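# Tuck chair under desk and park cart in bay

## Task

Push the office chair fully under the desk so it ends upright with every wheel on the floor; drive the utility cart into the yellow taped bay so all four wheels sit inside the tape and none rest on it; keep the desk roughly in its original spot with its load still on top and nothing hanging over its edges; the robot must not tip over or be left leaning; finally release everything and back away.

## Robot and tools

Robot: TidyBot++, a single-arm mobile manipulator. The base is 0.54 m long, 0.50 m wide and 0.38 m tall on four powered casters. On top sits one seven-joint arm with a two-finger gripper. The shoulder is 0.12 m ahead of the base centre and 0.68 m up. Segments: upper arm 0.42 m, forearm 0.31 m, hand 0.31 m to the reported hand point. The arm begins folded, hand down, sticking out up to 0.08 m ahead of the base. Cameras: base_camera (fixed on the base) and wrist_camera (looks along the hand).

Frames: base frame has its origin on the floor below the base centre, x forward, y left, z up, in metres. hand_pose is in this frame: the point between the finger pads; its z axis runs along the fingers and the fingers close along its y axis. The odometry frame equals the base frame at the scene start; base_odometry counts wheel rotation, so wheel slip looks like travel. Heading is in rad, left positive, -3.142 to 3.142. base_tilt is in degrees, forward and right positive.

Tool move. One action per call, built from base, joints, target and optional speeds; these start together. Other arguments: cameras (list of base_camera, wrist_camera or all; omitted means all, [] means none) and blocking (true or omitted returns when everything rests; false returns in about 0.5 s while motion continues). A move with no action just reports state and images.
- base: one object for the single base, with any of translate_m (metres, forward positive), strafe_m (metres, left positive), rotate_rad (radians, counter-clockwise from above positive). These are offsets relative to where the base is when the command starts, measured along its axes then; ranges -2 to 2, -2 to 2, -6.3 to 6.3.
- joints: one object keyed by joint name, each an absolute target. joint_1_rad (any angle; positive is clockwise from above, opposite to heading), joint_2_rad (-2.249 to 2.249, shoulder, 0 is upright, positive leans forward), joint_3_rad (any angle), joint_4_rad (-2.579 to 2.579, elbow, 0 straight, negative bends forward when joint_3_rad is 3.14), joint_5_rad (any), joint_6_rad (-2.099 to 2.099, wrist), joint_7_rad (any; hand-down, positive turns counter-clockwise from above), all in radians; gripper_pos 0 (open, about 85 mm gap) to 1 (closed). Unlimited joints go the shorter way, so rotate past half a turn in smaller steps.
- target: one list of 7 numbers for the one arm, an absolute hand pose in the base frame: x, y, z in metres, then quaternion qw, qx, qy, qz. Only gripper_pos may accompany it in joints.
- speeds: caps for this action only: translate_m and strafe_m 0.05 to 0.5 m/s, rotate_rad 0.1 to 1.57 rad/s. For a combined translate+strafe give the cap under only one key.
Unknown keys make a call invalid; out-of-range values get it refused.

Tool wait: seconds from 0 to 10, plus cameras; returns state and images, ending early once motions rest. Tool stop: brakes all running motions; braked parts report stopped and keep holding (and may keep pressing). Tool zoom_image: camera (base_camera or wrist_camera) and region [x0, y0, x1, y1] in image pixels from the top-left, at most 504 by 504. Tool finished_scene: scene is this scene's number (integer, 1 to 2); ends the scene irreversibly, so the goal must hold without the robot.

Result lines: base_status, joint_status, hand_status give done, moving, off_target (rested away from target, may still push), not_followed (targets withheld), stopped, contact_stop, time_out, torque_fault or limit_stop_at_motor_heat. A move line summarises the worst status. on_its_own lists unrequested behaviour. hand_target is where the hand would be if joints reached their targets. motor_effort gives percent of maximum torque, bracket = peak in the last action. Motor temperatures list each arm joint. pictures names the returned images in order. After a refused call, an unrequested stop, a torque fault or a first contact_stop/time_out, later move, wait and finished_scene calls in the same reply are skipped.

Practical notes: base moves accelerate at up to 0.5 m/s2 and time out after 14 s; a blocked base keeps shoving and may still say done while short. Hand targets usually land within about 3 cm; correct by adding (wanted minus measured) to your previous target. To hold the hand still, resend hand_target, not hand_pose. Poses low and forward near the base, or far away, can drive the arm into the base or wander until time_out. Held loads make the arm sag. With the hand pointing down it reaches at most about 0.94 m high near the base.

Avoid: letting the arm catch on furniture above about 0.6 m while the base drives or turns (tip-over risk); hard horizontal pushes or pulls on a raised hand; swinging an outstretched arm sideways; driving the arm into objects (torque faults, 10 s arm stop; limits 104.5 N m joints 1 to 4, 51.3 N m joints 5 to 7); long reaches or straining against unreachable poses (overheating at 60 C warning, 75 C fault); drops, releasing moving items, slams and crushing grips on resting parts. If leaning, retract the arm or back away. Calibration for both cameras is given separately and may be slightly off per scene.

Each tool is called after "Call:" as name(argument=value, ...), one argument or row to a line, values as JSON.

## Session

Call:
move(
  base={"rotate_rad":-0.9},
  joints={"joint_6_rad":-1.6},
)

Scene clock: 1.80 s.
Motor temperatures (°C): [37 37 34 35 51 42 45]
move: not_followed
base_odometry: x=+0.000 y=+0.000 heading=-0.900
base_tilt: forward=+0.2 right=+0.8
base_status: done
joint_positions: joint_1_rad=+0.030 joint_2_rad=-0.342 joint_3_rad=+3.183 joint_4_rad=-2.541 joint_5_rad=+0.005 joint_6_rad=-1.029 joint_7_rad=+1.610 gripper_pos=+0.000
joint_status: joint_6_rad not_followed (moved -0.147 of -0.718)
motor_effort: joint_1_rad=-1(1) joint_2_rad=-1(2) joint_3_rad=+0(1) joint_4_rad=+14(17) joint_5_rad=+0(1) joint_6_rad=+0(4) joint_7_rad=+0(1)
hand_pose: x=+0.2058 y=-0.0047 z=+0.5835 quat_wxyz=(-0.007, +0.999, -0.013, -0.043) (m; base frame)
hand_target: x=+0.2025 y=-0.0045 z=+0.5855 quat_wxyz=(-0.007, +0.999, -0.013, -0.050) (m; base frame)
hand_status: not commanded
pictures: base_camera, wrist_camera
joint command not followed: on one or more control steps a check withheld the commanded joint targets, and the robot was not sent them on those steps. On the call's last step the targets were still withheld.
cause: the commanded joint targets, or the way to them, would bring two parts of the arm too close to each other (the joints from joint_2_rad to joint_7_rad lie between them).
camera_calibration:
wrist_camera: T_world_to_cam=[[-0.0479662, -0.998335, 0.0320327, -0.0187511], [-0.997299, 0.0496533, 0.0541305, 0.231592], [-0.0556309, -0.0293497, -0.99802, 0.724071], [0, 0, 0, 1]] pos_world=[0.270348, -0.00896789, 0.710701]

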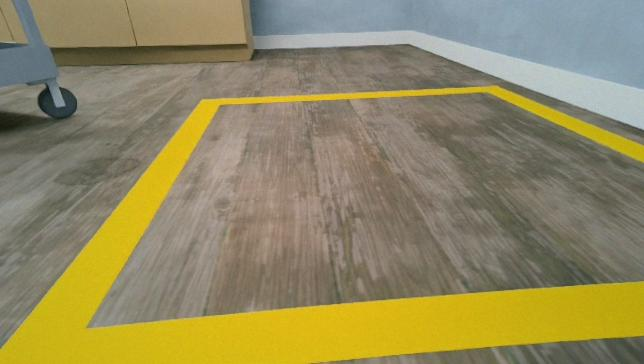

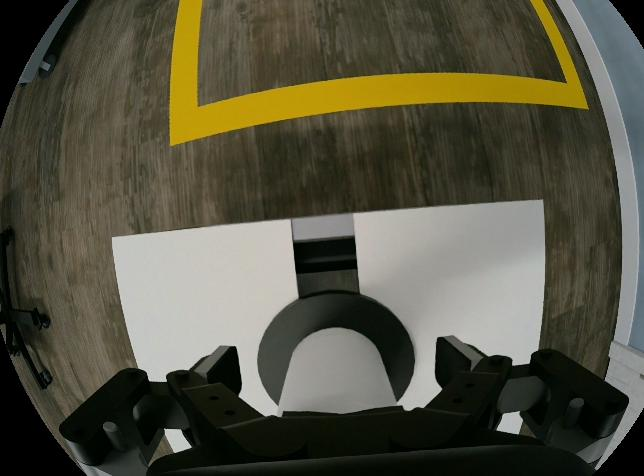

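Call:
move(
  joints={"joint_4_rad":-2.3,"joint_6_rad":-0.05},
)

Call:
move(
  base={"rotate_rad":0.9},
)

Call:
move(
  base={"rotate_rad":0.9},
)

Scene clock: 8.13 s.
Motor temperatures (°C): [37 37 34 35 51 42 45]
move: done
base_odometry: x=+0.000 y=+0.000 heading=-0.900
base_tilt: forward=+0.1 right=+0.8
base_status: not commanded
joint_positions: joint_1_rad=+0.030 joint_2_rad=-0.342 joint_3_rad=+3.183 joint_4_rad=-2.320 joint_5_rad=+0.005 joint_6_rad=-0.107 joint_7_rad=+1.610 gripper_pos=+0.000
joint_status: all done
motor_effort: joint_1_rad=-1(1) joint_2_rad=-8(8) joint_3_rad=+0(1) joint_4_rad=+21(21) joint_5_rad=+0(0) joint_6_rad=+8(9) joint_7_rad=+0(1)
hand_pose: x=+0.5370 y=-0.0293 z=+0.8007 quat_wxyz=(+0.023, +0.864, -0.014, +0.503) (m; base frame)
hand_target: x=+0.5504 y=-0.0305 z=+0.8277 quat_wxyz=(+0.025, +0.844, -0.014, +0.536) (m; base frame)
hand_status: not commanded
pictures: base_camera, wrist_camera
held back during your reply time, on 59 control steps: two parts of the arm were too close to each other, or the arm's last command would have brought them too close.
led back after a hold: the arm was led back toward your command in small steps, so it may still be short of it.
joint command not followed: on one or more control steps a check withheld the commanded joint targets, and the robot was not sent them on those steps.
cause: the commanded joint targets, or the way to them, would bring two parts of the arm too close to each other (the joints from joint_2_rad to joint_7_rad lie between them).
camera_calibration:
wrist_camera: T_world_to_cam=[[-0.0970099, -0.994985, 0.0243899, -0.00183368], [-0.463439, 0.0234709, -0.885818, 1.0165], [0.880803, -0.0972364, -0.463392, 0.0256615], [0, 0, 0, 1]] pos_world=[0.448306, -0.0231875, 0.912372]

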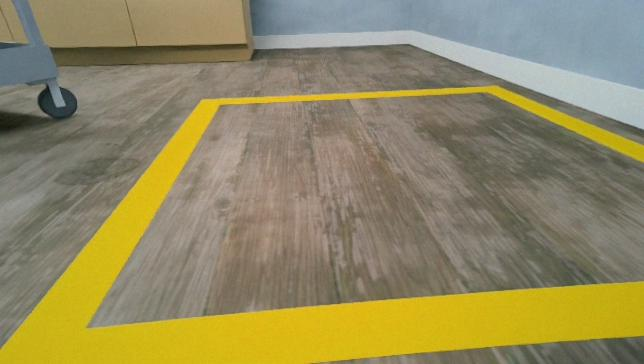

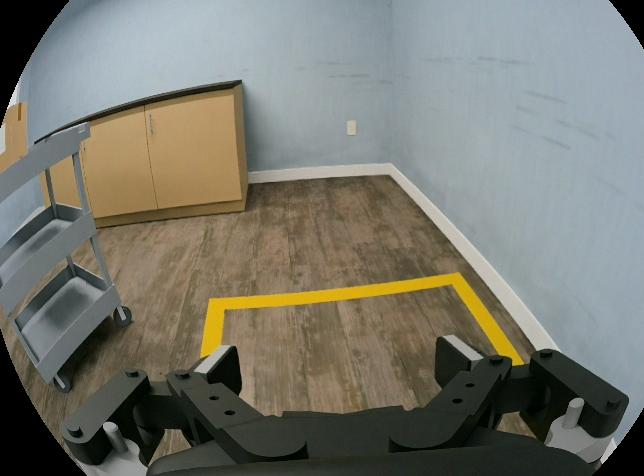

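Scene clock: 10.00 s.
Motor temperatures (°C): [37 37 34 35 51 42 45]
move: done
base_odometry: x=+0.000 y=+0.000 heading=+0.000
base_tilt: forward=+0.1 right=+0.8
base_status: done
joint_positions: joint_1_rad=+0.029 joint_2_rad=-0.342 joint_3_rad=+3.183 joint_4_rad=-2.320 joint_5_rad=+0.005 joint_6_rad=-0.105 joint_7_rad=+1.610 gripper_pos=+0.000
joint_status: not commanded
motor_effort: joint_1_rad=+0(2) joint_2_rad=-8(9) joint_3_rad=+0(2) joint_4_rad=+21(21) joint_5_rad=+0(0) joint_6_rad=+8(9) joint_7_rad=+1(1)
hand_pose: x=+0.5374 y=-0.0291 z=+0.8014 quat_wxyz=(+0.023, +0.863, -0.014, +0.505) (m; base frame)
hand_target: x=+0.5504 y=-0.0305 z=+0.8277 quat_wxyz=(+0.025, +0.844, -0.014, +0.536) (m; base frame)
hand_status: not commanded
pictures: base_camera, wrist_camera
camera_calibration:
wrist_camera: T_world_to_cam=[[-0.09651, -0.995035, 0.0243119, -0.00180618], [-0.461191, 0.0230593, -0.887001, 1.01703], [0.882037, -0.0968169, -0.461126, 0.023179], [0, 0, 0, 1]] pos_world=[0.448425, -0.023005, 0.912838]

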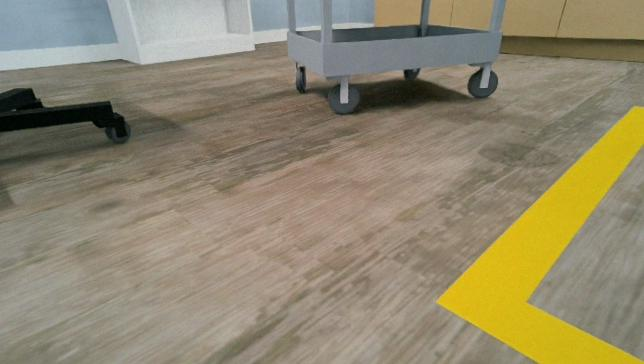

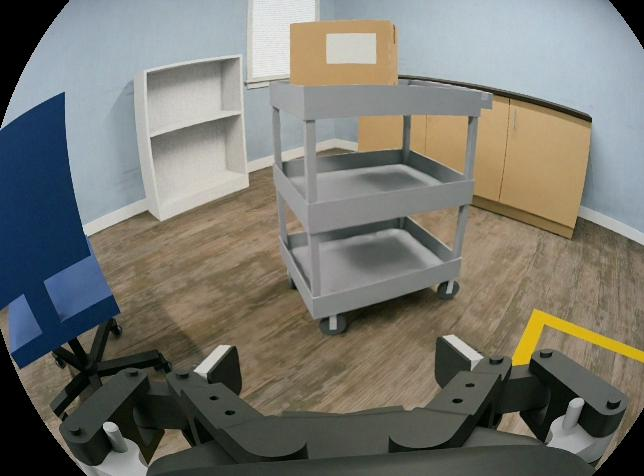

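Scene clock: 11.80 s.
Motor temperatures (°C): [37 37 34 35 51 42 45]
move: done
base_odometry: x=+0.000 y=+0.000 heading=+0.900
base_tilt: forward=+0.1 right=+0.8
base_status: done
joint_positions: joint_1_rad=+0.029 joint_2_rad=-0.342 joint_3_rad=+3.183 joint_4_rad=-2.320 joint_5_rad=+0.005 joint_6_rad=-0.104 joint_7_rad=+1.610 gripper_pos=+0.000
joint_status: not commanded
motor_effort: joint_1_rad=+0(2) joint_2_rad=-8(8) joint_3_rad=+0(2) joint_4_rad=+21(21) joint_5_rad=+0(0) joint_6_rad=+8(9) joint_7_rad=-1(1)
hand_pose: x=+0.5375 y=-0.0289 z=+0.8015 quat_wxyz=(+0.023, +0.863, -0.014, +0.505) (m; base frame)
hand_target: x=+0.5504 y=-0.0305 z=+0.8277 quat_wxyz=(+0.025, +0.844, -0.014, +0.536) (m; base frame)
hand_status: not commanded
pictures: base_camera, wrist_camera
camera_calibration:
wrist_camera: T_world_to_cam=[[-0.0960932, -0.995076, 0.0243031, -0.00184177], [-0.460662, 0.0228151, -0.887282, 1.01715], [0.882359, -0.0964573, -0.460586, 0.0225841], [0, 0, 0, 1]] pos_world=[0.44846, -0.0228607, 0.912949]

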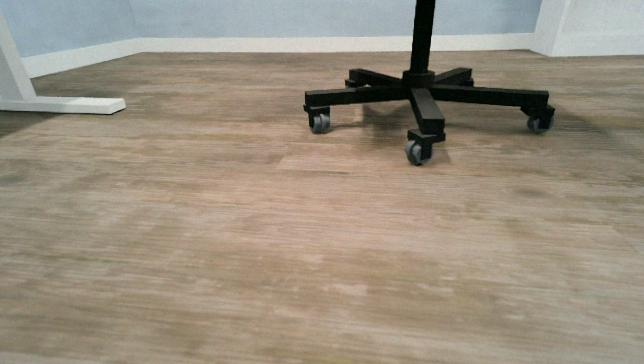

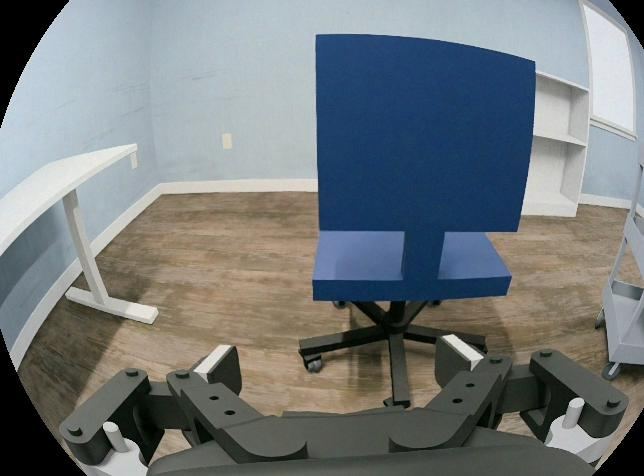

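Call:
move(
  base={"rotate_rad":0.7},
)

Call:
move(
  base={"rotate_rad":0.8},
)

Scene clock: 15.23 s.
Motor temperatures (°C): [37 37 34 35 51 42 45]
move: done
base_odometry: x=+0.000 y=+0.000 heading=+1.600
base_tilt: forward=+0.1 right=+0.8
base_status: done
joint_positions: joint_1_rad=+0.028 joint_2_rad=-0.342 joint_3_rad=+3.183 joint_4_rad=-2.320 joint_5_rad=+0.005 joint_6_rad=-0.104 joint_7_rad=+1.610 gripper_pos=+0.000
joint_status: not commanded
motor_effort: joint_1_rad=-1(2) joint_2_rad=-8(8) joint_3_rad=+0(2) joint_4_rad=+21(21) joint_5_rad=+0(0) joint_6_rad=+8(9) joint_7_rad=+0(1)
hand_pose: x=+0.5375 y=-0.0287 z=+0.8016 quat_wxyz=(+0.022, +0.863, -0.014, +0.505) (m; base frame)
hand_target: x=+0.5504 y=-0.0305 z=+0.8277 quat_wxyz=(+0.025, +0.844, -0.014, +0.536) (m; base frame)
hand_status: not commanded
pictures: base_camera, wrist_camera
camera_calibration:
wrist_camera: T_world_to_cam=[[-0.0956932, -0.995114, 0.0243172, -0.00189659], [-0.46051, 0.0225998, -0.887367, 1.01719], [0.882481, -0.0961133, -0.460422, 0.022402], [0, 0, 0, 1]] pos_world=[0.448476, -0.0227225, 0.912982]

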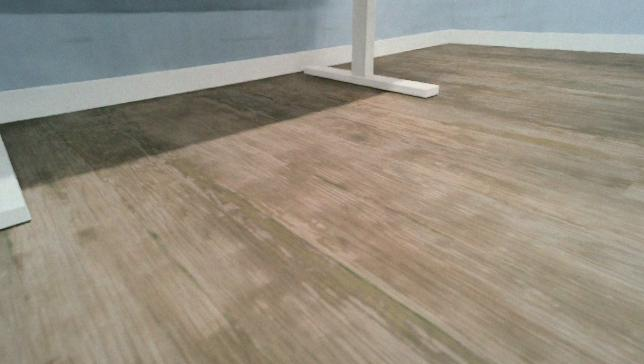

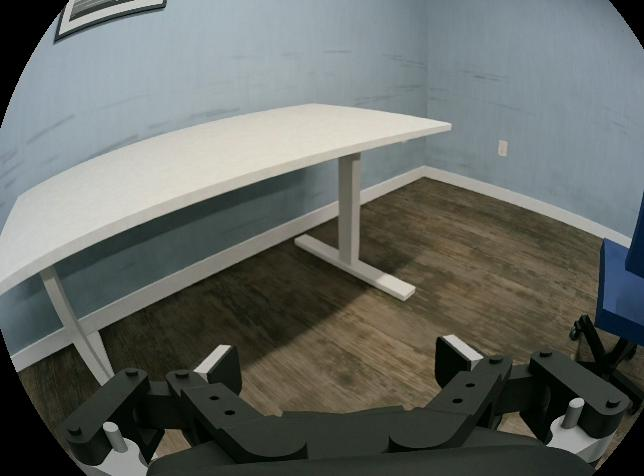

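Scene clock: 17.00 s.
Motor temperatures (°C): [37 37 34 35 51 42 45]
move: done
base_odometry: x=+0.000 y=+0.000 heading=+2.400
base_tilt: forward=+0.2 right=+0.8
base_status: done
joint_positions: joint_1_rad=+0.028 joint_2_rad=-0.342 joint_3_rad=+3.183 joint_4_rad=-2.320 joint_5_rad=+0.005 joint_6_rad=-0.104 joint_7_rad=+1.610 gripper_pos=+0.000
joint_status: not commanded
motor_effort: joint_1_rad=-1(2) joint_2_rad=-8(8) joint_3_rad=+0(2) joint_4_rad=+21(21) joint_5_rad=+0(0) joint_6_rad=+8(9) joint_7_rad=+0(1)
hand_pose: x=+0.5376 y=-0.0287 z=+0.8016 quat_wxyz=(+0.022, +0.863, -0.014, +0.505) (m; base frame)
hand_target: x=+0.5504 y=-0.0305 z=+0.8277 quat_wxyz=(+0.025, +0.844, -0.014, +0.536) (m; base frame)
hand_status: not commanded
pictures: base_camera, wrist_camera
camera_calibration:
wrist_camera: T_world_to_cam=[[-0.0955234, -0.99513, 0.0243233, -0.00191937], [-0.460406, 0.0225041, -0.887423, 1.01722], [0.882554, -0.0959683, -0.460314, 0.0222819], [0, 0, 0, 1]] pos_world=[0.448484, -0.0226632, 0.913004]

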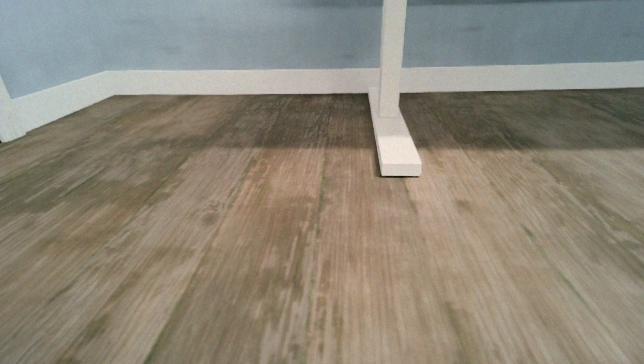

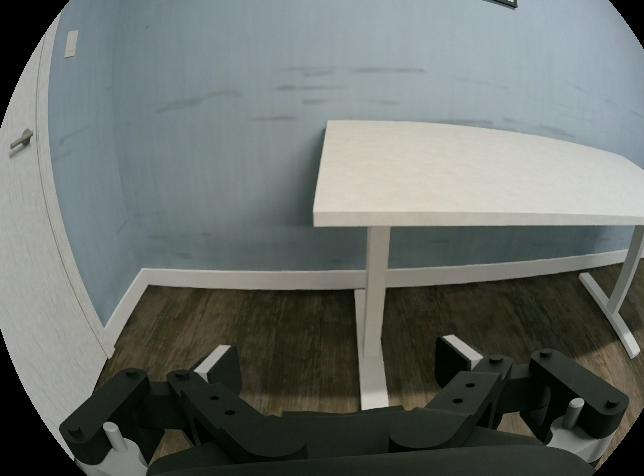

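Call:
move(
  base={"rotate_rad":-1.5},
  joints={"gripper_pos":1,"joint_6_rad":0.1},
)

Call:
move(
  base={"translate_m":0.62,"strafe_m":0.17},
)

Call:
move(
  base={"strafe_m":-0.35},
  speeds={"strafe_m":0.15},
)

Scene clock: 60.27 s.
Motor temperatures (°C): [37 36 33 36 51 42 44]
move: done
base_odometry: x=+0.000 y=+0.000 heading=+0.900
base_tilt: forward=+0.1 right=+0.8
base_status: done
joint_positions: joint_1_rad=+0.029 joint_2_rad=-0.342 joint_3_rad=+3.182 joint_4_rad=-2.314 joint_5_rad=+0.005 joint_6_rad=+0.063 joint_7_rad=+1.610 gripper_pos=+0.999
joint_status: all done
motor_effort: joint_1_rad=-1(2) joint_2_rad=-8(9) joint_3_rad=+0(2) joint_4_rad=+22(23) joint_5_rad=+0(0) joint_6_rad=+9(11) joint_7_rad=+0(1)
hand_pose: x=+0.5605 y=-0.0305 z=+0.8526 quat_wxyz=(+0.026, +0.816, -0.013, +0.578) (m; base frame)
hand_target: x=+0.5669 y=-0.0320 z=+0.8714 quat_wxyz=(+0.028, +0.801, -0.014, +0.598) (m; base frame)
hand_status: not commanded
pictures: base_camera, wrist_camera
camera_calibration:
wrist_camera: T_world_to_cam=[[-0.10061, -0.994748, 0.0187998, 0.00476584], [-0.300967, 0.012419, -0.953554, 1.03971], [0.948312, -0.101596, -0.300636, -0.147811], [0, 0, 0, 1]] pos_world=[0.453568, -0.0231882, 0.946889]

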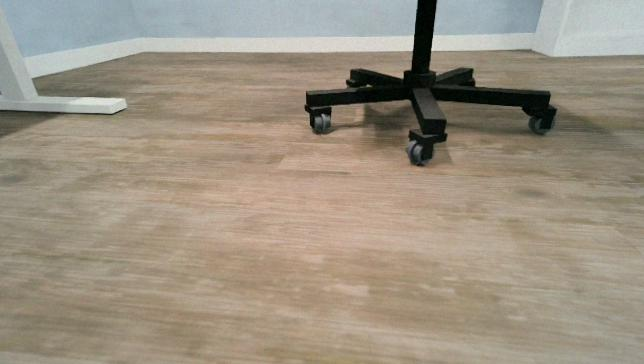

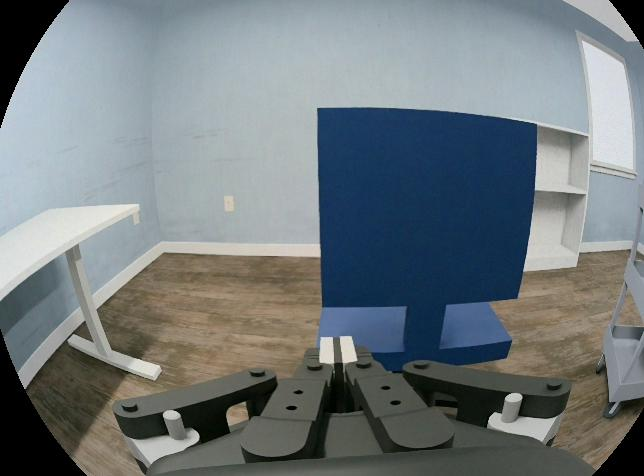

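Scene clock: 62.83 s.
Motor temperatures (°C): [37 36 33 36 51 42 44]
move: done
base_odometry: x=+0.252 y=+0.592 heading=+0.899
base_tilt: forward=+0.1 right=+0.8
base_status: done
joint_positions: joint_1_rad=+0.029 joint_2_rad=-0.343 joint_3_rad=+3.182 joint_4_rad=-2.314 joint_5_rad=+0.005 joint_6_rad=+0.063 joint_7_rad=+1.610 gripper_pos=+0.999
joint_status: not commanded
motor_effort: joint_1_rad=-1(2) joint_2_rad=-8(10) joint_3_rad=+0(1) joint_4_rad=+21(22) joint_5_rad=+0(0) joint_6_rad=+9(10) joint_7_rad=+0(1)
hand_pose: x=+0.5604 y=-0.0305 z=+0.8527 quat_wxyz=(+0.026, +0.816, -0.013, +0.578) (m; base frame)
hand_target: x=+0.5669 y=-0.0320 z=+0.8714 quat_wxyz=(+0.028, +0.801, -0.014, +0.598) (m; base frame)
hand_status: not commanded
pictures: base_camera, wrist_camera
camera_calibration:
wrist_camera: T_world_to_cam=[[-0.100615, -0.994748, 0.0187808, 0.00477941], [-0.300715, 0.0124117, -0.953633, 1.03973], [0.948392, -0.101598, -0.300385, -0.147992], [0, 0, 0, 1]] pos_world=[0.453498, -0.0231862, 0.946977]

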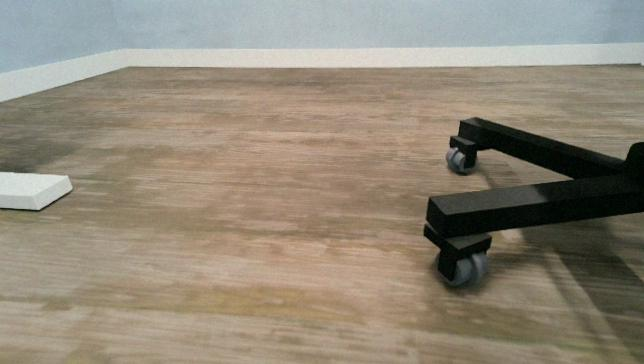

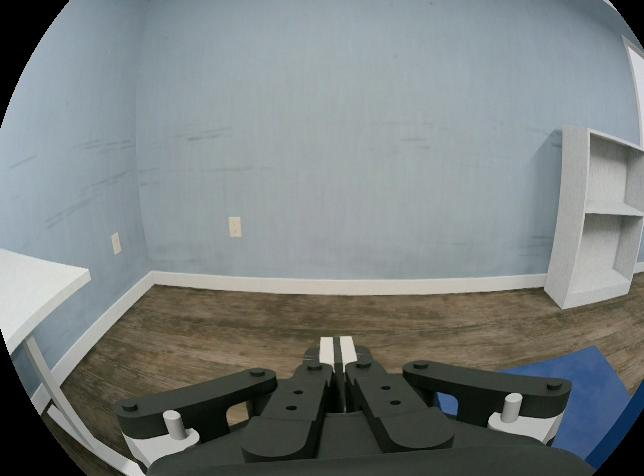

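Scene clock: 65.80 s.
Motor temperatures (°C): [37 36 33 36 51 42 44]
move: done
base_odometry: x=+0.526 y=+0.374 heading=+0.899
base_tilt: forward=+0.1 right=+0.8
base_status: done
joint_positions: joint_1_rad=+0.024 joint_2_rad=-0.343 joint_3_rad=+3.175 joint_4_rad=-2.313 joint_5_rad=+0.006 joint_6_rad=+0.063 joint_7_rad=+1.610 gripper_pos=+0.999
joint_status: not commanded
motor_effort: joint_1_rad=-1(9) joint_2_rad=-8(10) joint_3_rad=+0(11) joint_4_rad=+21(23) joint_5_rad=+0(3) joint_6_rad=+10(10) joint_7_rad=+0(3)
hand_pose: x=+0.5606 y=-0.0250 z=+0.8529 quat_wxyz=(+0.024, +0.816, -0.007, +0.578) (m; base frame)
hand_target: x=+0.5669 y=-0.0320 z=+0.8714 quat_wxyz=(+0.028, +0.801, -0.014, +0.598) (m; base frame)
hand_status: not commanded
pictures: base_camera, wrist_camera
camera_calibration:
wrist_camera: T_world_to_cam=[[-0.0888727, -0.995802, 0.0219191, 0.0010145], [-0.300298, 0.00580563, -0.953828, 1.03975], [0.949696, -0.0913515, -0.299553, -0.148738], [0, 0, 0, 1]] pos_world=[0.453581, -0.0186136, 0.947165]

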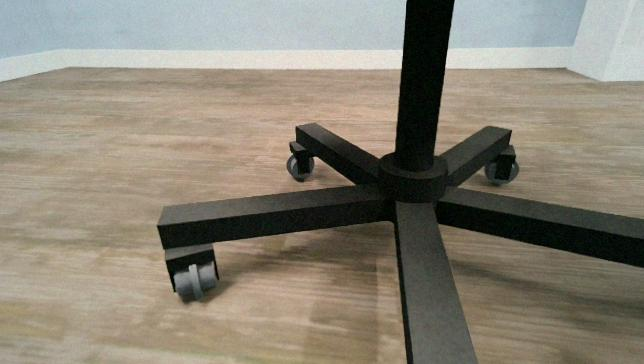

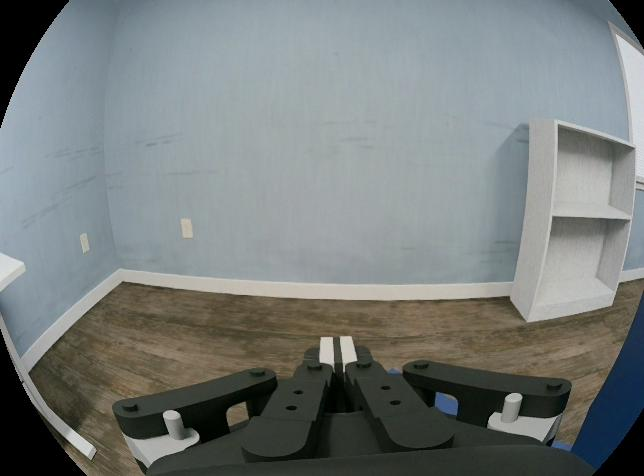

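Call:
move(
  base={"strafe_m":-0.25},
  speeds={"strafe_m":0.15},
)

Scene clock: 70.70 s.
Motor temperatures (°C): [37 36 33 36 51 42 44]
move: done
base_odometry: x=+0.722 y=+0.218 heading=+0.899
base_tilt: forward=+0.1 right=+0.8
base_status: done
joint_positions: joint_1_rad=+0.026 joint_2_rad=-0.343 joint_3_rad=+3.176 joint_4_rad=-2.313 joint_5_rad=+0.006 joint_6_rad=+0.064 joint_7_rad=+1.610 gripper_pos=+0.999
joint_status: not commanded
motor_effort: joint_1_rad=-1(7) joint_2_rad=-8(11) joint_3_rad=+0(10) joint_4_rad=+21(22) joint_5_rad=+0(1) joint_6_rad=+9(10) joint_7_rad=+0(1)
hand_pose: x=+0.5606 y=-0.0265 z=+0.8530 quat_wxyz=(+0.025, +0.815, -0.009, +0.578) (m; base frame)
hand_target: x=+0.5669 y=-0.0320 z=+0.8714 quat_wxyz=(+0.028, +0.801, -0.014, +0.598) (m; base frame)
hand_status: not commanded
pictures: base_camera, wrist_camera
camera_calibration:
wrist_camera: T_world_to_cam=[[-0.0921963, -0.99551, 0.0214401, 0.00174476], [-0.299941, 0.00723357, -0.95393, 1.03977], [0.949492, -0.0943796, -0.299261, -0.149095], [0, 0, 0, 1]] pos_world=[0.453596, -0.0198559, 0.947215]

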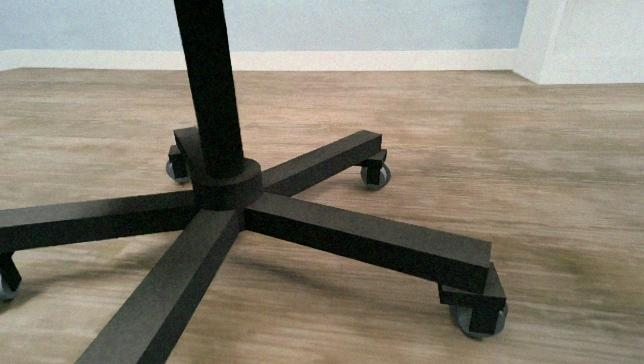

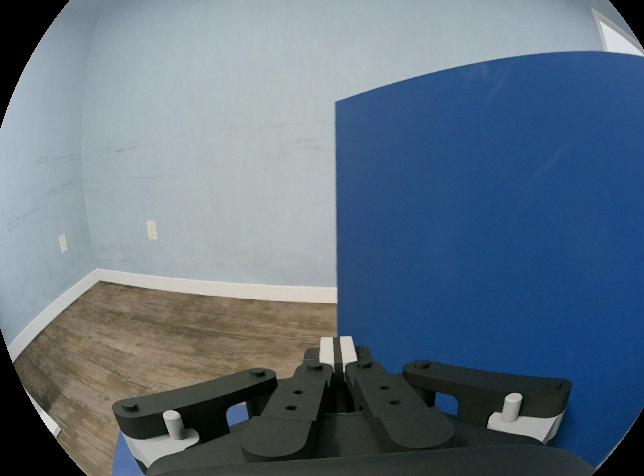

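Call:
move(
  base={"strafe_m":-0.2},
  speeds={"strafe_m":0.15},
)

Scene clock: 76.17 s.
Motor temperatures (°C): [37 36 33 36 51 42 44]
move: done
base_odometry: x=+0.879 y=+0.094 heading=+0.899
base_tilt: forward=+0.2 right=+0.8
base_status: done
joint_positions: joint_1_rad=+0.025 joint_2_rad=-0.343 joint_3_rad=+3.175 joint_4_rad=-2.313 joint_5_rad=+0.006 joint_6_rad=+0.064 joint_7_rad=+1.610 gripper_pos=+0.999
joint_status: not commanded
motor_effort: joint_1_rad=-1(7) joint_2_rad=-8(9) joint_3_rad=+0(9) joint_4_rad=+21(23) joint_5_rad=+0(1) joint_6_rad=+10(10) joint_7_rad=+0(1)
hand_pose: x=+0.5607 y=-0.0256 z=+0.8530 quat_wxyz=(+0.025, +0.815, -0.008, +0.578) (m; base frame)
hand_target: x=+0.5669 y=-0.0320 z=+0.8714 quat_wxyz=(+0.028, +0.801, -0.014, +0.598) (m; base frame)
hand_status: not commanded
pictures: base_camera, wrist_camera
camera_calibration:
wrist_camera: T_world_to_cam=[[-0.0902453, -0.99568, 0.0218341, 0.00124317], [-0.299964, 0.00626917, -0.95393, 1.03977], [0.949672, -0.0926371, -0.299234, -0.149124], [0, 0, 0, 1]] pos_world=[0.453624, -0.0190951, 0.947215]

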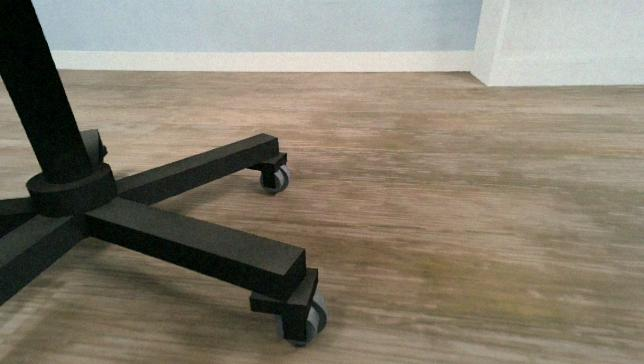

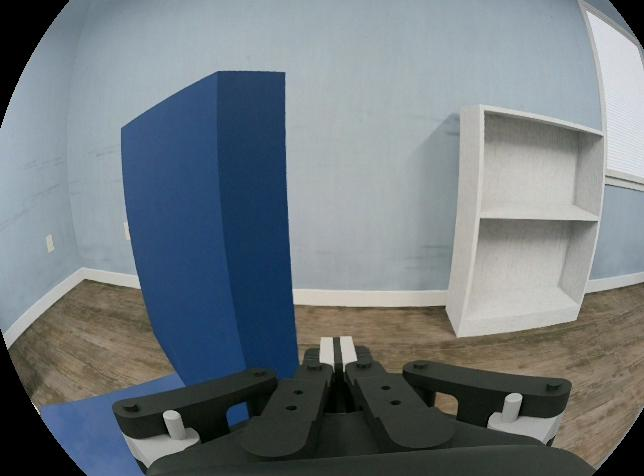

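Call:
move(
  base={"strafe_m":-0.22,"translate_m":-0.03},
)

Call:
move(
  joints={"joint_4_rad":-2.5,"joint_6_rad":-0.85},
)

Call:
move(
  joints={"joint_1_rad":3.1},
  base={"rotate_rad":1.83},
)

Call:
move(
  base={"translate_m":-0.33,"strafe_m":-0.87},
)

Scene clock: 94.50 s.
Motor temperatures (°C): [37 36 33 36 50 42 44]
move: done
base_odometry: x=+1.032 y=-0.067 heading=+0.900
base_tilt: forward=+0.1 right=+0.8
base_status: done
joint_positions: joint_1_rad=+0.028 joint_2_rad=-0.343 joint_3_rad=+3.181 joint_4_rad=-2.313 joint_5_rad=+0.006 joint_6_rad=+0.064 joint_7_rad=+1.610 gripper_pos=+0.999
joint_status: not commanded
motor_effort: joint_1_rad=-1(2) joint_2_rad=-8(9) joint_3_rad=+0(3) joint_4_rad=+21(22) joint_5_rad=+0(0) joint_6_rad=+9(10) joint_7_rad=+0(1)
hand_pose: x=+0.5605 y=-0.0297 z=+0.8530 quat_wxyz=(+0.026, +0.815, -0.012, +0.578) (m; base frame)
hand_target: x=+0.5669 y=-0.0320 z=+0.8714 quat_wxyz=(+0.028, +0.801, -0.014, +0.598) (m; base frame)
hand_status: not commanded
pictures: base_camera, wrist_camera
camera_calibration:
wrist_camera: T_world_to_cam=[[-0.09868, -0.994924, 0.0196869, 0.00371521], [-0.299837, 0.0108631, -0.953929, 1.0398], [0.948873, -0.100037, -0.299387, -0.148984], [0, 0, 0, 1]] pos_world=[0.453503, -0.022503, 0.947214]

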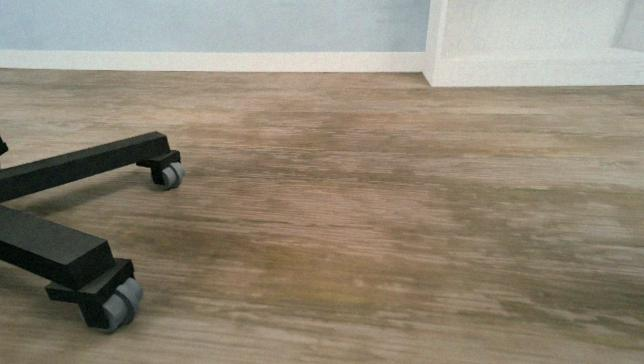

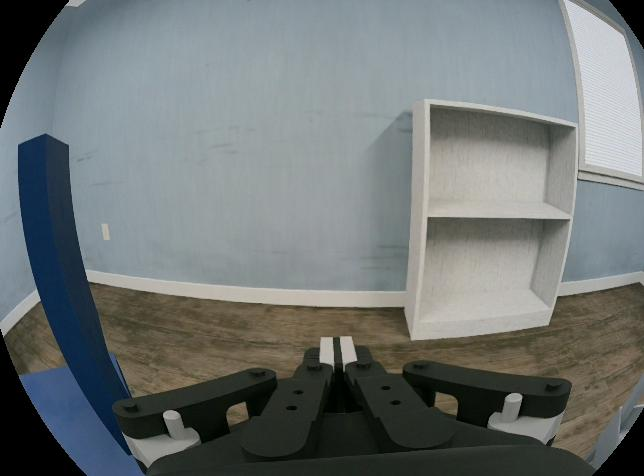

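Scene clock: 96.23 s.
Motor temperatures (°C): [37 36 33 36 50 42 44]
move: done
base_odometry: x=+1.032 y=-0.067 heading=+0.900
base_tilt: forward=+0.1 right=+0.8
base_status: not commanded
joint_positions: joint_1_rad=+0.028 joint_2_rad=-0.343 joint_3_rad=+3.181 joint_4_rad=-2.495 joint_5_rad=+0.006 joint_6_rad=-0.798 joint_7_rad=+1.610 gripper_pos=+0.999
joint_status: all done
motor_effort: joint_1_rad=-1(1) joint_2_rad=-3(8) joint_3_rad=+0(1) joint_4_rad=+16(22) joint_5_rad=+0(0) joint_6_rad=+2(9) joint_7_rad=+1(1)
hand_pose: x=+0.2996 y=-0.0107 z=+0.6000 quat_wxyz=(+0.001, +0.995, -0.012, +0.095) (m; base frame)
hand_target: x=+0.2812 y=-0.0099 z=+0.5956 quat_wxyz=(-0.001, +0.998, -0.014, +0.067) (m; base frame)
hand_status: not commanded
pictures: base_camera, wrist_camera
camera_calibration:
wrist_camera: T_world_to_cam=[[-0.0562991, -0.997745, 0.0365536, -0.0210165], [-0.974119, 0.0468649, -0.221125, 0.482744], [0.218913, -0.0480567, -0.97456, 0.649081], [0, 0, 0, 1]] pos_world=[0.326975, -0.0124002, 0.740083]

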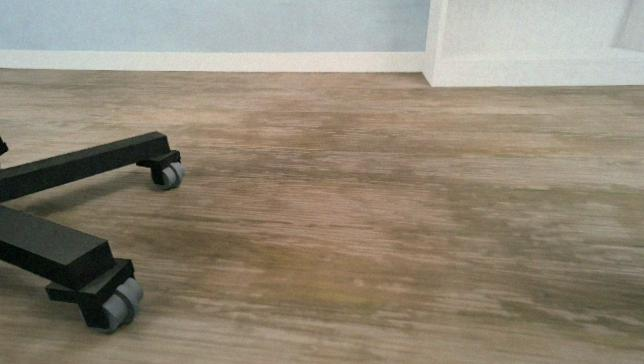

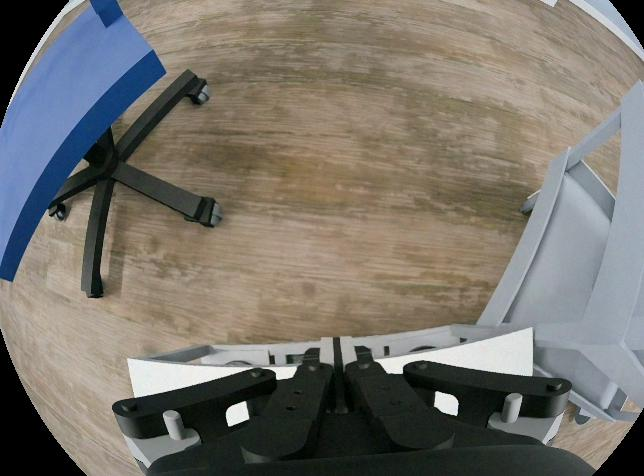

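Scene clock: 100.10 s.
Motor temperatures (°C): [37 36 33 36 50 42 44]
move: done
base_odometry: x=+1.032 y=-0.067 heading=+2.729
base_tilt: forward=+0.1 right=+0.8
base_status: done
joint_positions: joint_1_rad=+3.087 joint_2_rad=-0.343 joint_3_rad=+3.181 joint_4_rad=-2.495 joint_5_rad=+0.006 joint_6_rad=-0.802 joint_7_rad=+1.610 gripper_pos=+0.999
joint_status: all done
motor_effort: joint_1_rad=-1(2) joint_2_rad=-3(4) joint_3_rad=+0(1) joint_4_rad=+15(16) joint_5_rad=+0(1) joint_6_rad=+3(3) joint_7_rad=+1(1)
hand_pose: x=-0.0609 y=-0.0042 z=+0.5998 quat_wxyz=(+0.094, +0.029, -0.995, +0.003) (m; base frame)
hand_target: x=-0.0435 y=-0.0017 z=+0.5956 quat_wxyz=(+0.067, +0.022, -0.998, +0.004) (m; base frame)
hand_status: not commanded
pictures: base_camera, wrist_camera
camera_calibration:
wrist_camera: T_world_to_cam=[[-0.0263114, 0.998986, 0.0365349, -0.024586], [0.975387, 0.0336595, -0.217918, 0.247937], [-0.218927, 0.0299019, -0.975283, 0.702229], [0, 0, 0, 1]] pos_world=[-0.0887445, -0.00478231, 0.7398]

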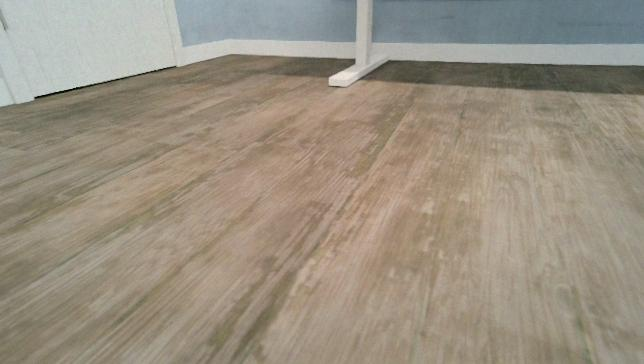

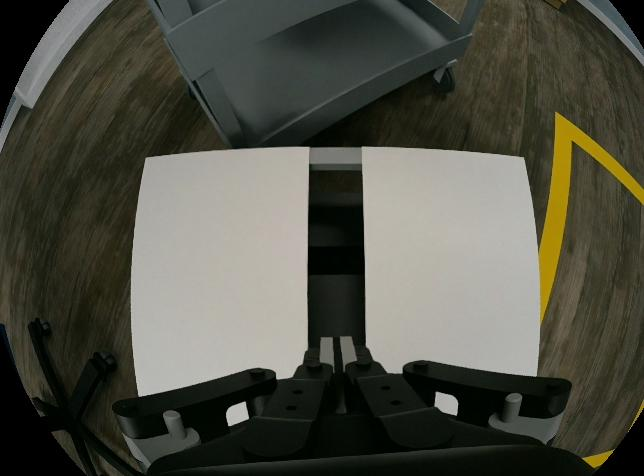

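Scene clock: 102.90 s.
Motor temperatures (°C): [37 36 33 36 50 42 44]
move: done
base_odometry: x=+1.683 y=+0.598 heading=+2.729
base_tilt: forward=+0.1 right=+0.8
base_status: done
joint_positions: joint_1_rad=+3.092 joint_2_rad=-0.342 joint_3_rad=+3.181 joint_4_rad=-2.496 joint_5_rad=+0.006 joint_6_rad=-0.808 joint_7_rad=+1.610 gripper_pos=+0.999
joint_status: not commanded
motor_effort: joint_1_rad=-1(2) joint_2_rad=-3(5) joint_3_rad=+0(3) joint_4_rad=+16(19) joint_5_rad=+0(1) joint_6_rad=+2(5) joint_7_rad=+0(1)
hand_pose: x=-0.0585 y=-0.0034 z=+0.5991 quat_wxyz=(+0.090, +0.027, -0.996, +0.003) (m; base frame)
hand_target: x=-0.0435 y=-0.0017 z=+0.5956 quat_wxyz=(+0.067, +0.022, -0.998, +0.004) (m; base frame)
hand_status: not commanded
pictures: base_camera, wrist_camera
camera_calibration:
wrist_camera: T_world_to_cam=[[-0.0215285, 0.999113, 0.0361797, -0.0248068], [0.977185, 0.0286766, -0.210443, 0.241016], [-0.211294, 0.0308238, -0.976936, 0.703484], [0, 0, 0, 1]] pos_world=[-0.0874092, -0.00381068, 0.738876]

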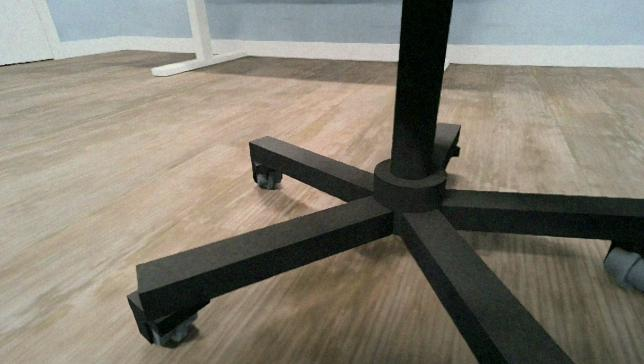

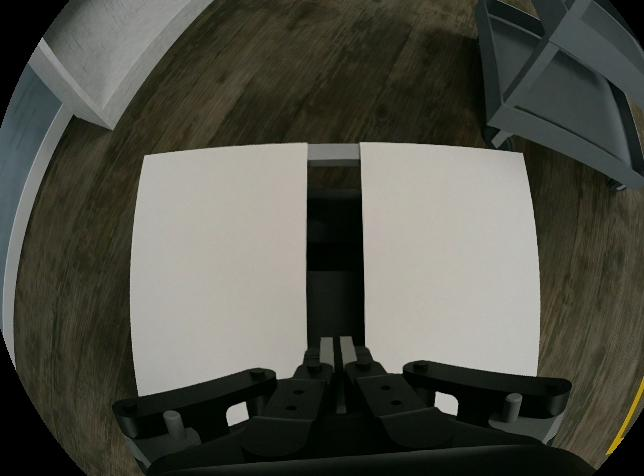

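Call:
move(
  base={"rotate_rad":0.22},
)

Call:
move(
  base={"strafe_m":-0.29},
)

Call:
move(
  base={"translate_m":0.5},
  speeds={"translate_m":0.2},
)

Scene clock: 111.60 s.
Motor temperatures (°C): [37 36 33 36 50 42 44]
move: done
base_odometry: x=+1.683 y=+0.598 heading=+2.949
base_tilt: forward=+0.1 right=+0.8
base_status: done
joint_positions: joint_1_rad=+3.092 joint_2_rad=-0.342 joint_3_rad=+3.181 joint_4_rad=-2.496 joint_5_rad=+0.006 joint_6_rad=-0.808 joint_7_rad=+1.610 gripper_pos=+0.999
joint_status: not commanded
motor_effort: joint_1_rad=-1(1) joint_2_rad=-3(3) joint_3_rad=+0(1) joint_4_rad=+15(16) joint_5_rad=+0(0) joint_6_rad=+2(3) joint_7_rad=+0(1)
hand_pose: x=-0.0585 y=-0.0034 z=+0.5991 quat_wxyz=(+0.090, +0.027, -0.996, +0.003) (m; base frame)
hand_target: x=-0.0435 y=-0.0017 z=+0.5956 quat_wxyz=(+0.067, +0.022, -0.998, +0.004) (m; base frame)
hand_status: not commanded
pictures: base_camera, wrist_camera
camera_calibration:
wrist_camera: T_world_to_cam=[[-0.0215285, 0.999113, 0.0361797, -0.0248068], [0.977185, 0.0286766, -0.210443, 0.241016], [-0.211294, 0.0308238, -0.976936, 0.703484], [0, 0, 0, 1]] pos_world=[-0.0874092, -0.00381068, 0.738876]

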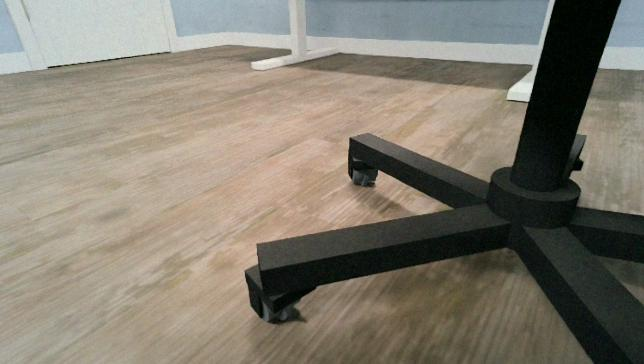

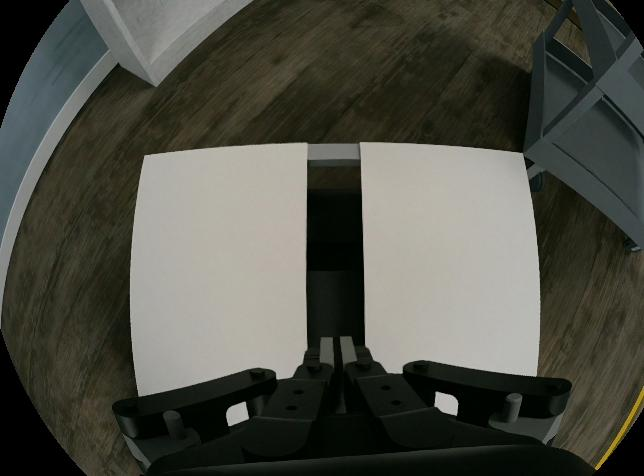

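Scene clock: 113.47 s.
Motor temperatures (°C): [37 36 33 36 50 42 44]
move: done
base_odometry: x=+1.739 y=+0.883 heading=+2.950
base_tilt: forward=+0.1 right=+0.8
base_status: done
joint_positions: joint_1_rad=+3.092 joint_2_rad=-0.342 joint_3_rad=+3.181 joint_4_rad=-2.496 joint_5_rad=+0.006 joint_6_rad=-0.808 joint_7_rad=+1.610 gripper_pos=+0.999
joint_status: not commanded
motor_effort: joint_1_rad=-1(1) joint_2_rad=-3(4) joint_3_rad=+0(2) joint_4_rad=+15(16) joint_5_rad=+0(1) joint_6_rad=+3(3) joint_7_rad=+0(1)
hand_pose: x=-0.0585 y=-0.0034 z=+0.5991 quat_wxyz=(+0.090, +0.027, -0.996, +0.003) (m; base frame)
hand_target: x=-0.0435 y=-0.0017 z=+0.5956 quat_wxyz=(+0.067, +0.022, -0.998, +0.004) (m; base frame)
hand_status: not commanded
pictures: base_camera, wrist_camera
camera_calibration:
wrist_camera: T_world_to_cam=[[-0.0214698, 0.999115, 0.0361797, -0.0248138], [0.977187, 0.0286191, -0.210443, 0.241016], [-0.211292, 0.0308362, -0.976936, 0.703483], [0, 0, 0, 1]] pos_world=[-0.0874095, -0.00379855, 0.738876]

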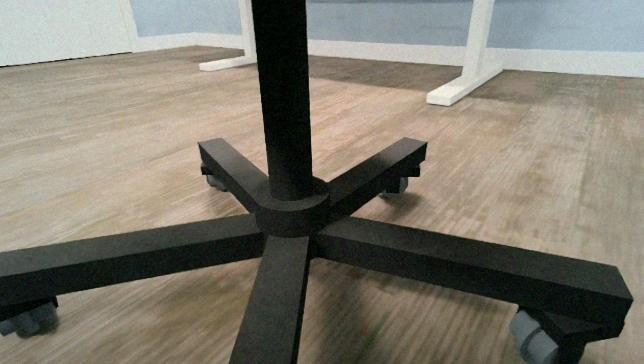

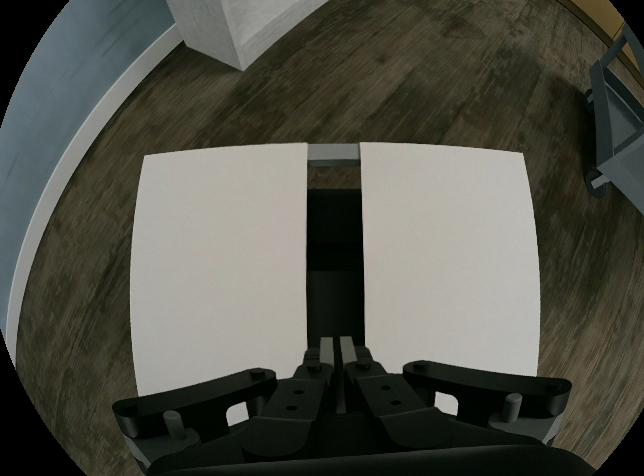

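Scene clock: 116.70 s.
Motor temperatures (°C): [37 36 33 36 50 42 44]
move: done
base_odometry: x=+1.248 y=+0.978 heading=+2.950
base_tilt: forward=+0.2 right=+0.8
base_status: done
joint_positions: joint_1_rad=+3.092 joint_2_rad=-0.342 joint_3_rad=+3.181 joint_4_rad=-2.496 joint_5_rad=+0.006 joint_6_rad=-0.809 joint_7_rad=+1.610 gripper_pos=+0.999
joint_status: not commanded
motor_effort: joint_1_rad=-1(1) joint_2_rad=-3(6) joint_3_rad=+0(1) joint_4_rad=+16(17) joint_5_rad=+0(0) joint_6_rad=+2(3) joint_7_rad=+0(1)
hand_pose: x=-0.0583 y=-0.0034 z=+0.5990 quat_wxyz=(+0.089, +0.027, -0.996, +0.003) (m; base frame)
hand_target: x=-0.0435 y=-0.0017 z=+0.5956 quat_wxyz=(+0.067, +0.022, -0.998, +0.004) (m; base frame)
hand_status: not commanded
pictures: base_camera, wrist_camera
camera_calibration:
wrist_camera: T_world_to_cam=[[-0.0215092, 0.999114, 0.0361879, -0.0248169], [0.977388, 0.0286298, -0.209505, 0.240246], [-0.210356, 0.0308633, -0.977138, 0.7036], [0, 0, 0, 1]] pos_world=[-0.0873416, -0.00379871, 0.738745]

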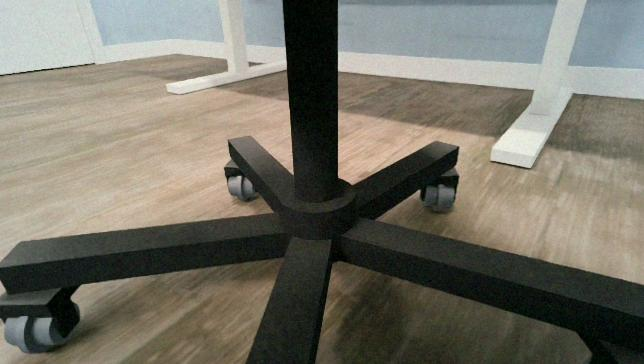

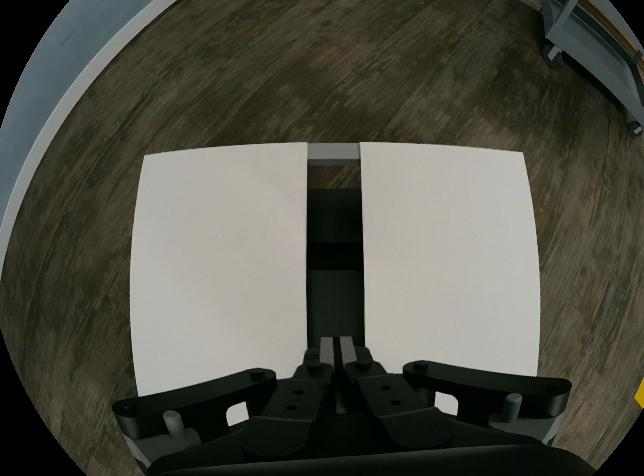

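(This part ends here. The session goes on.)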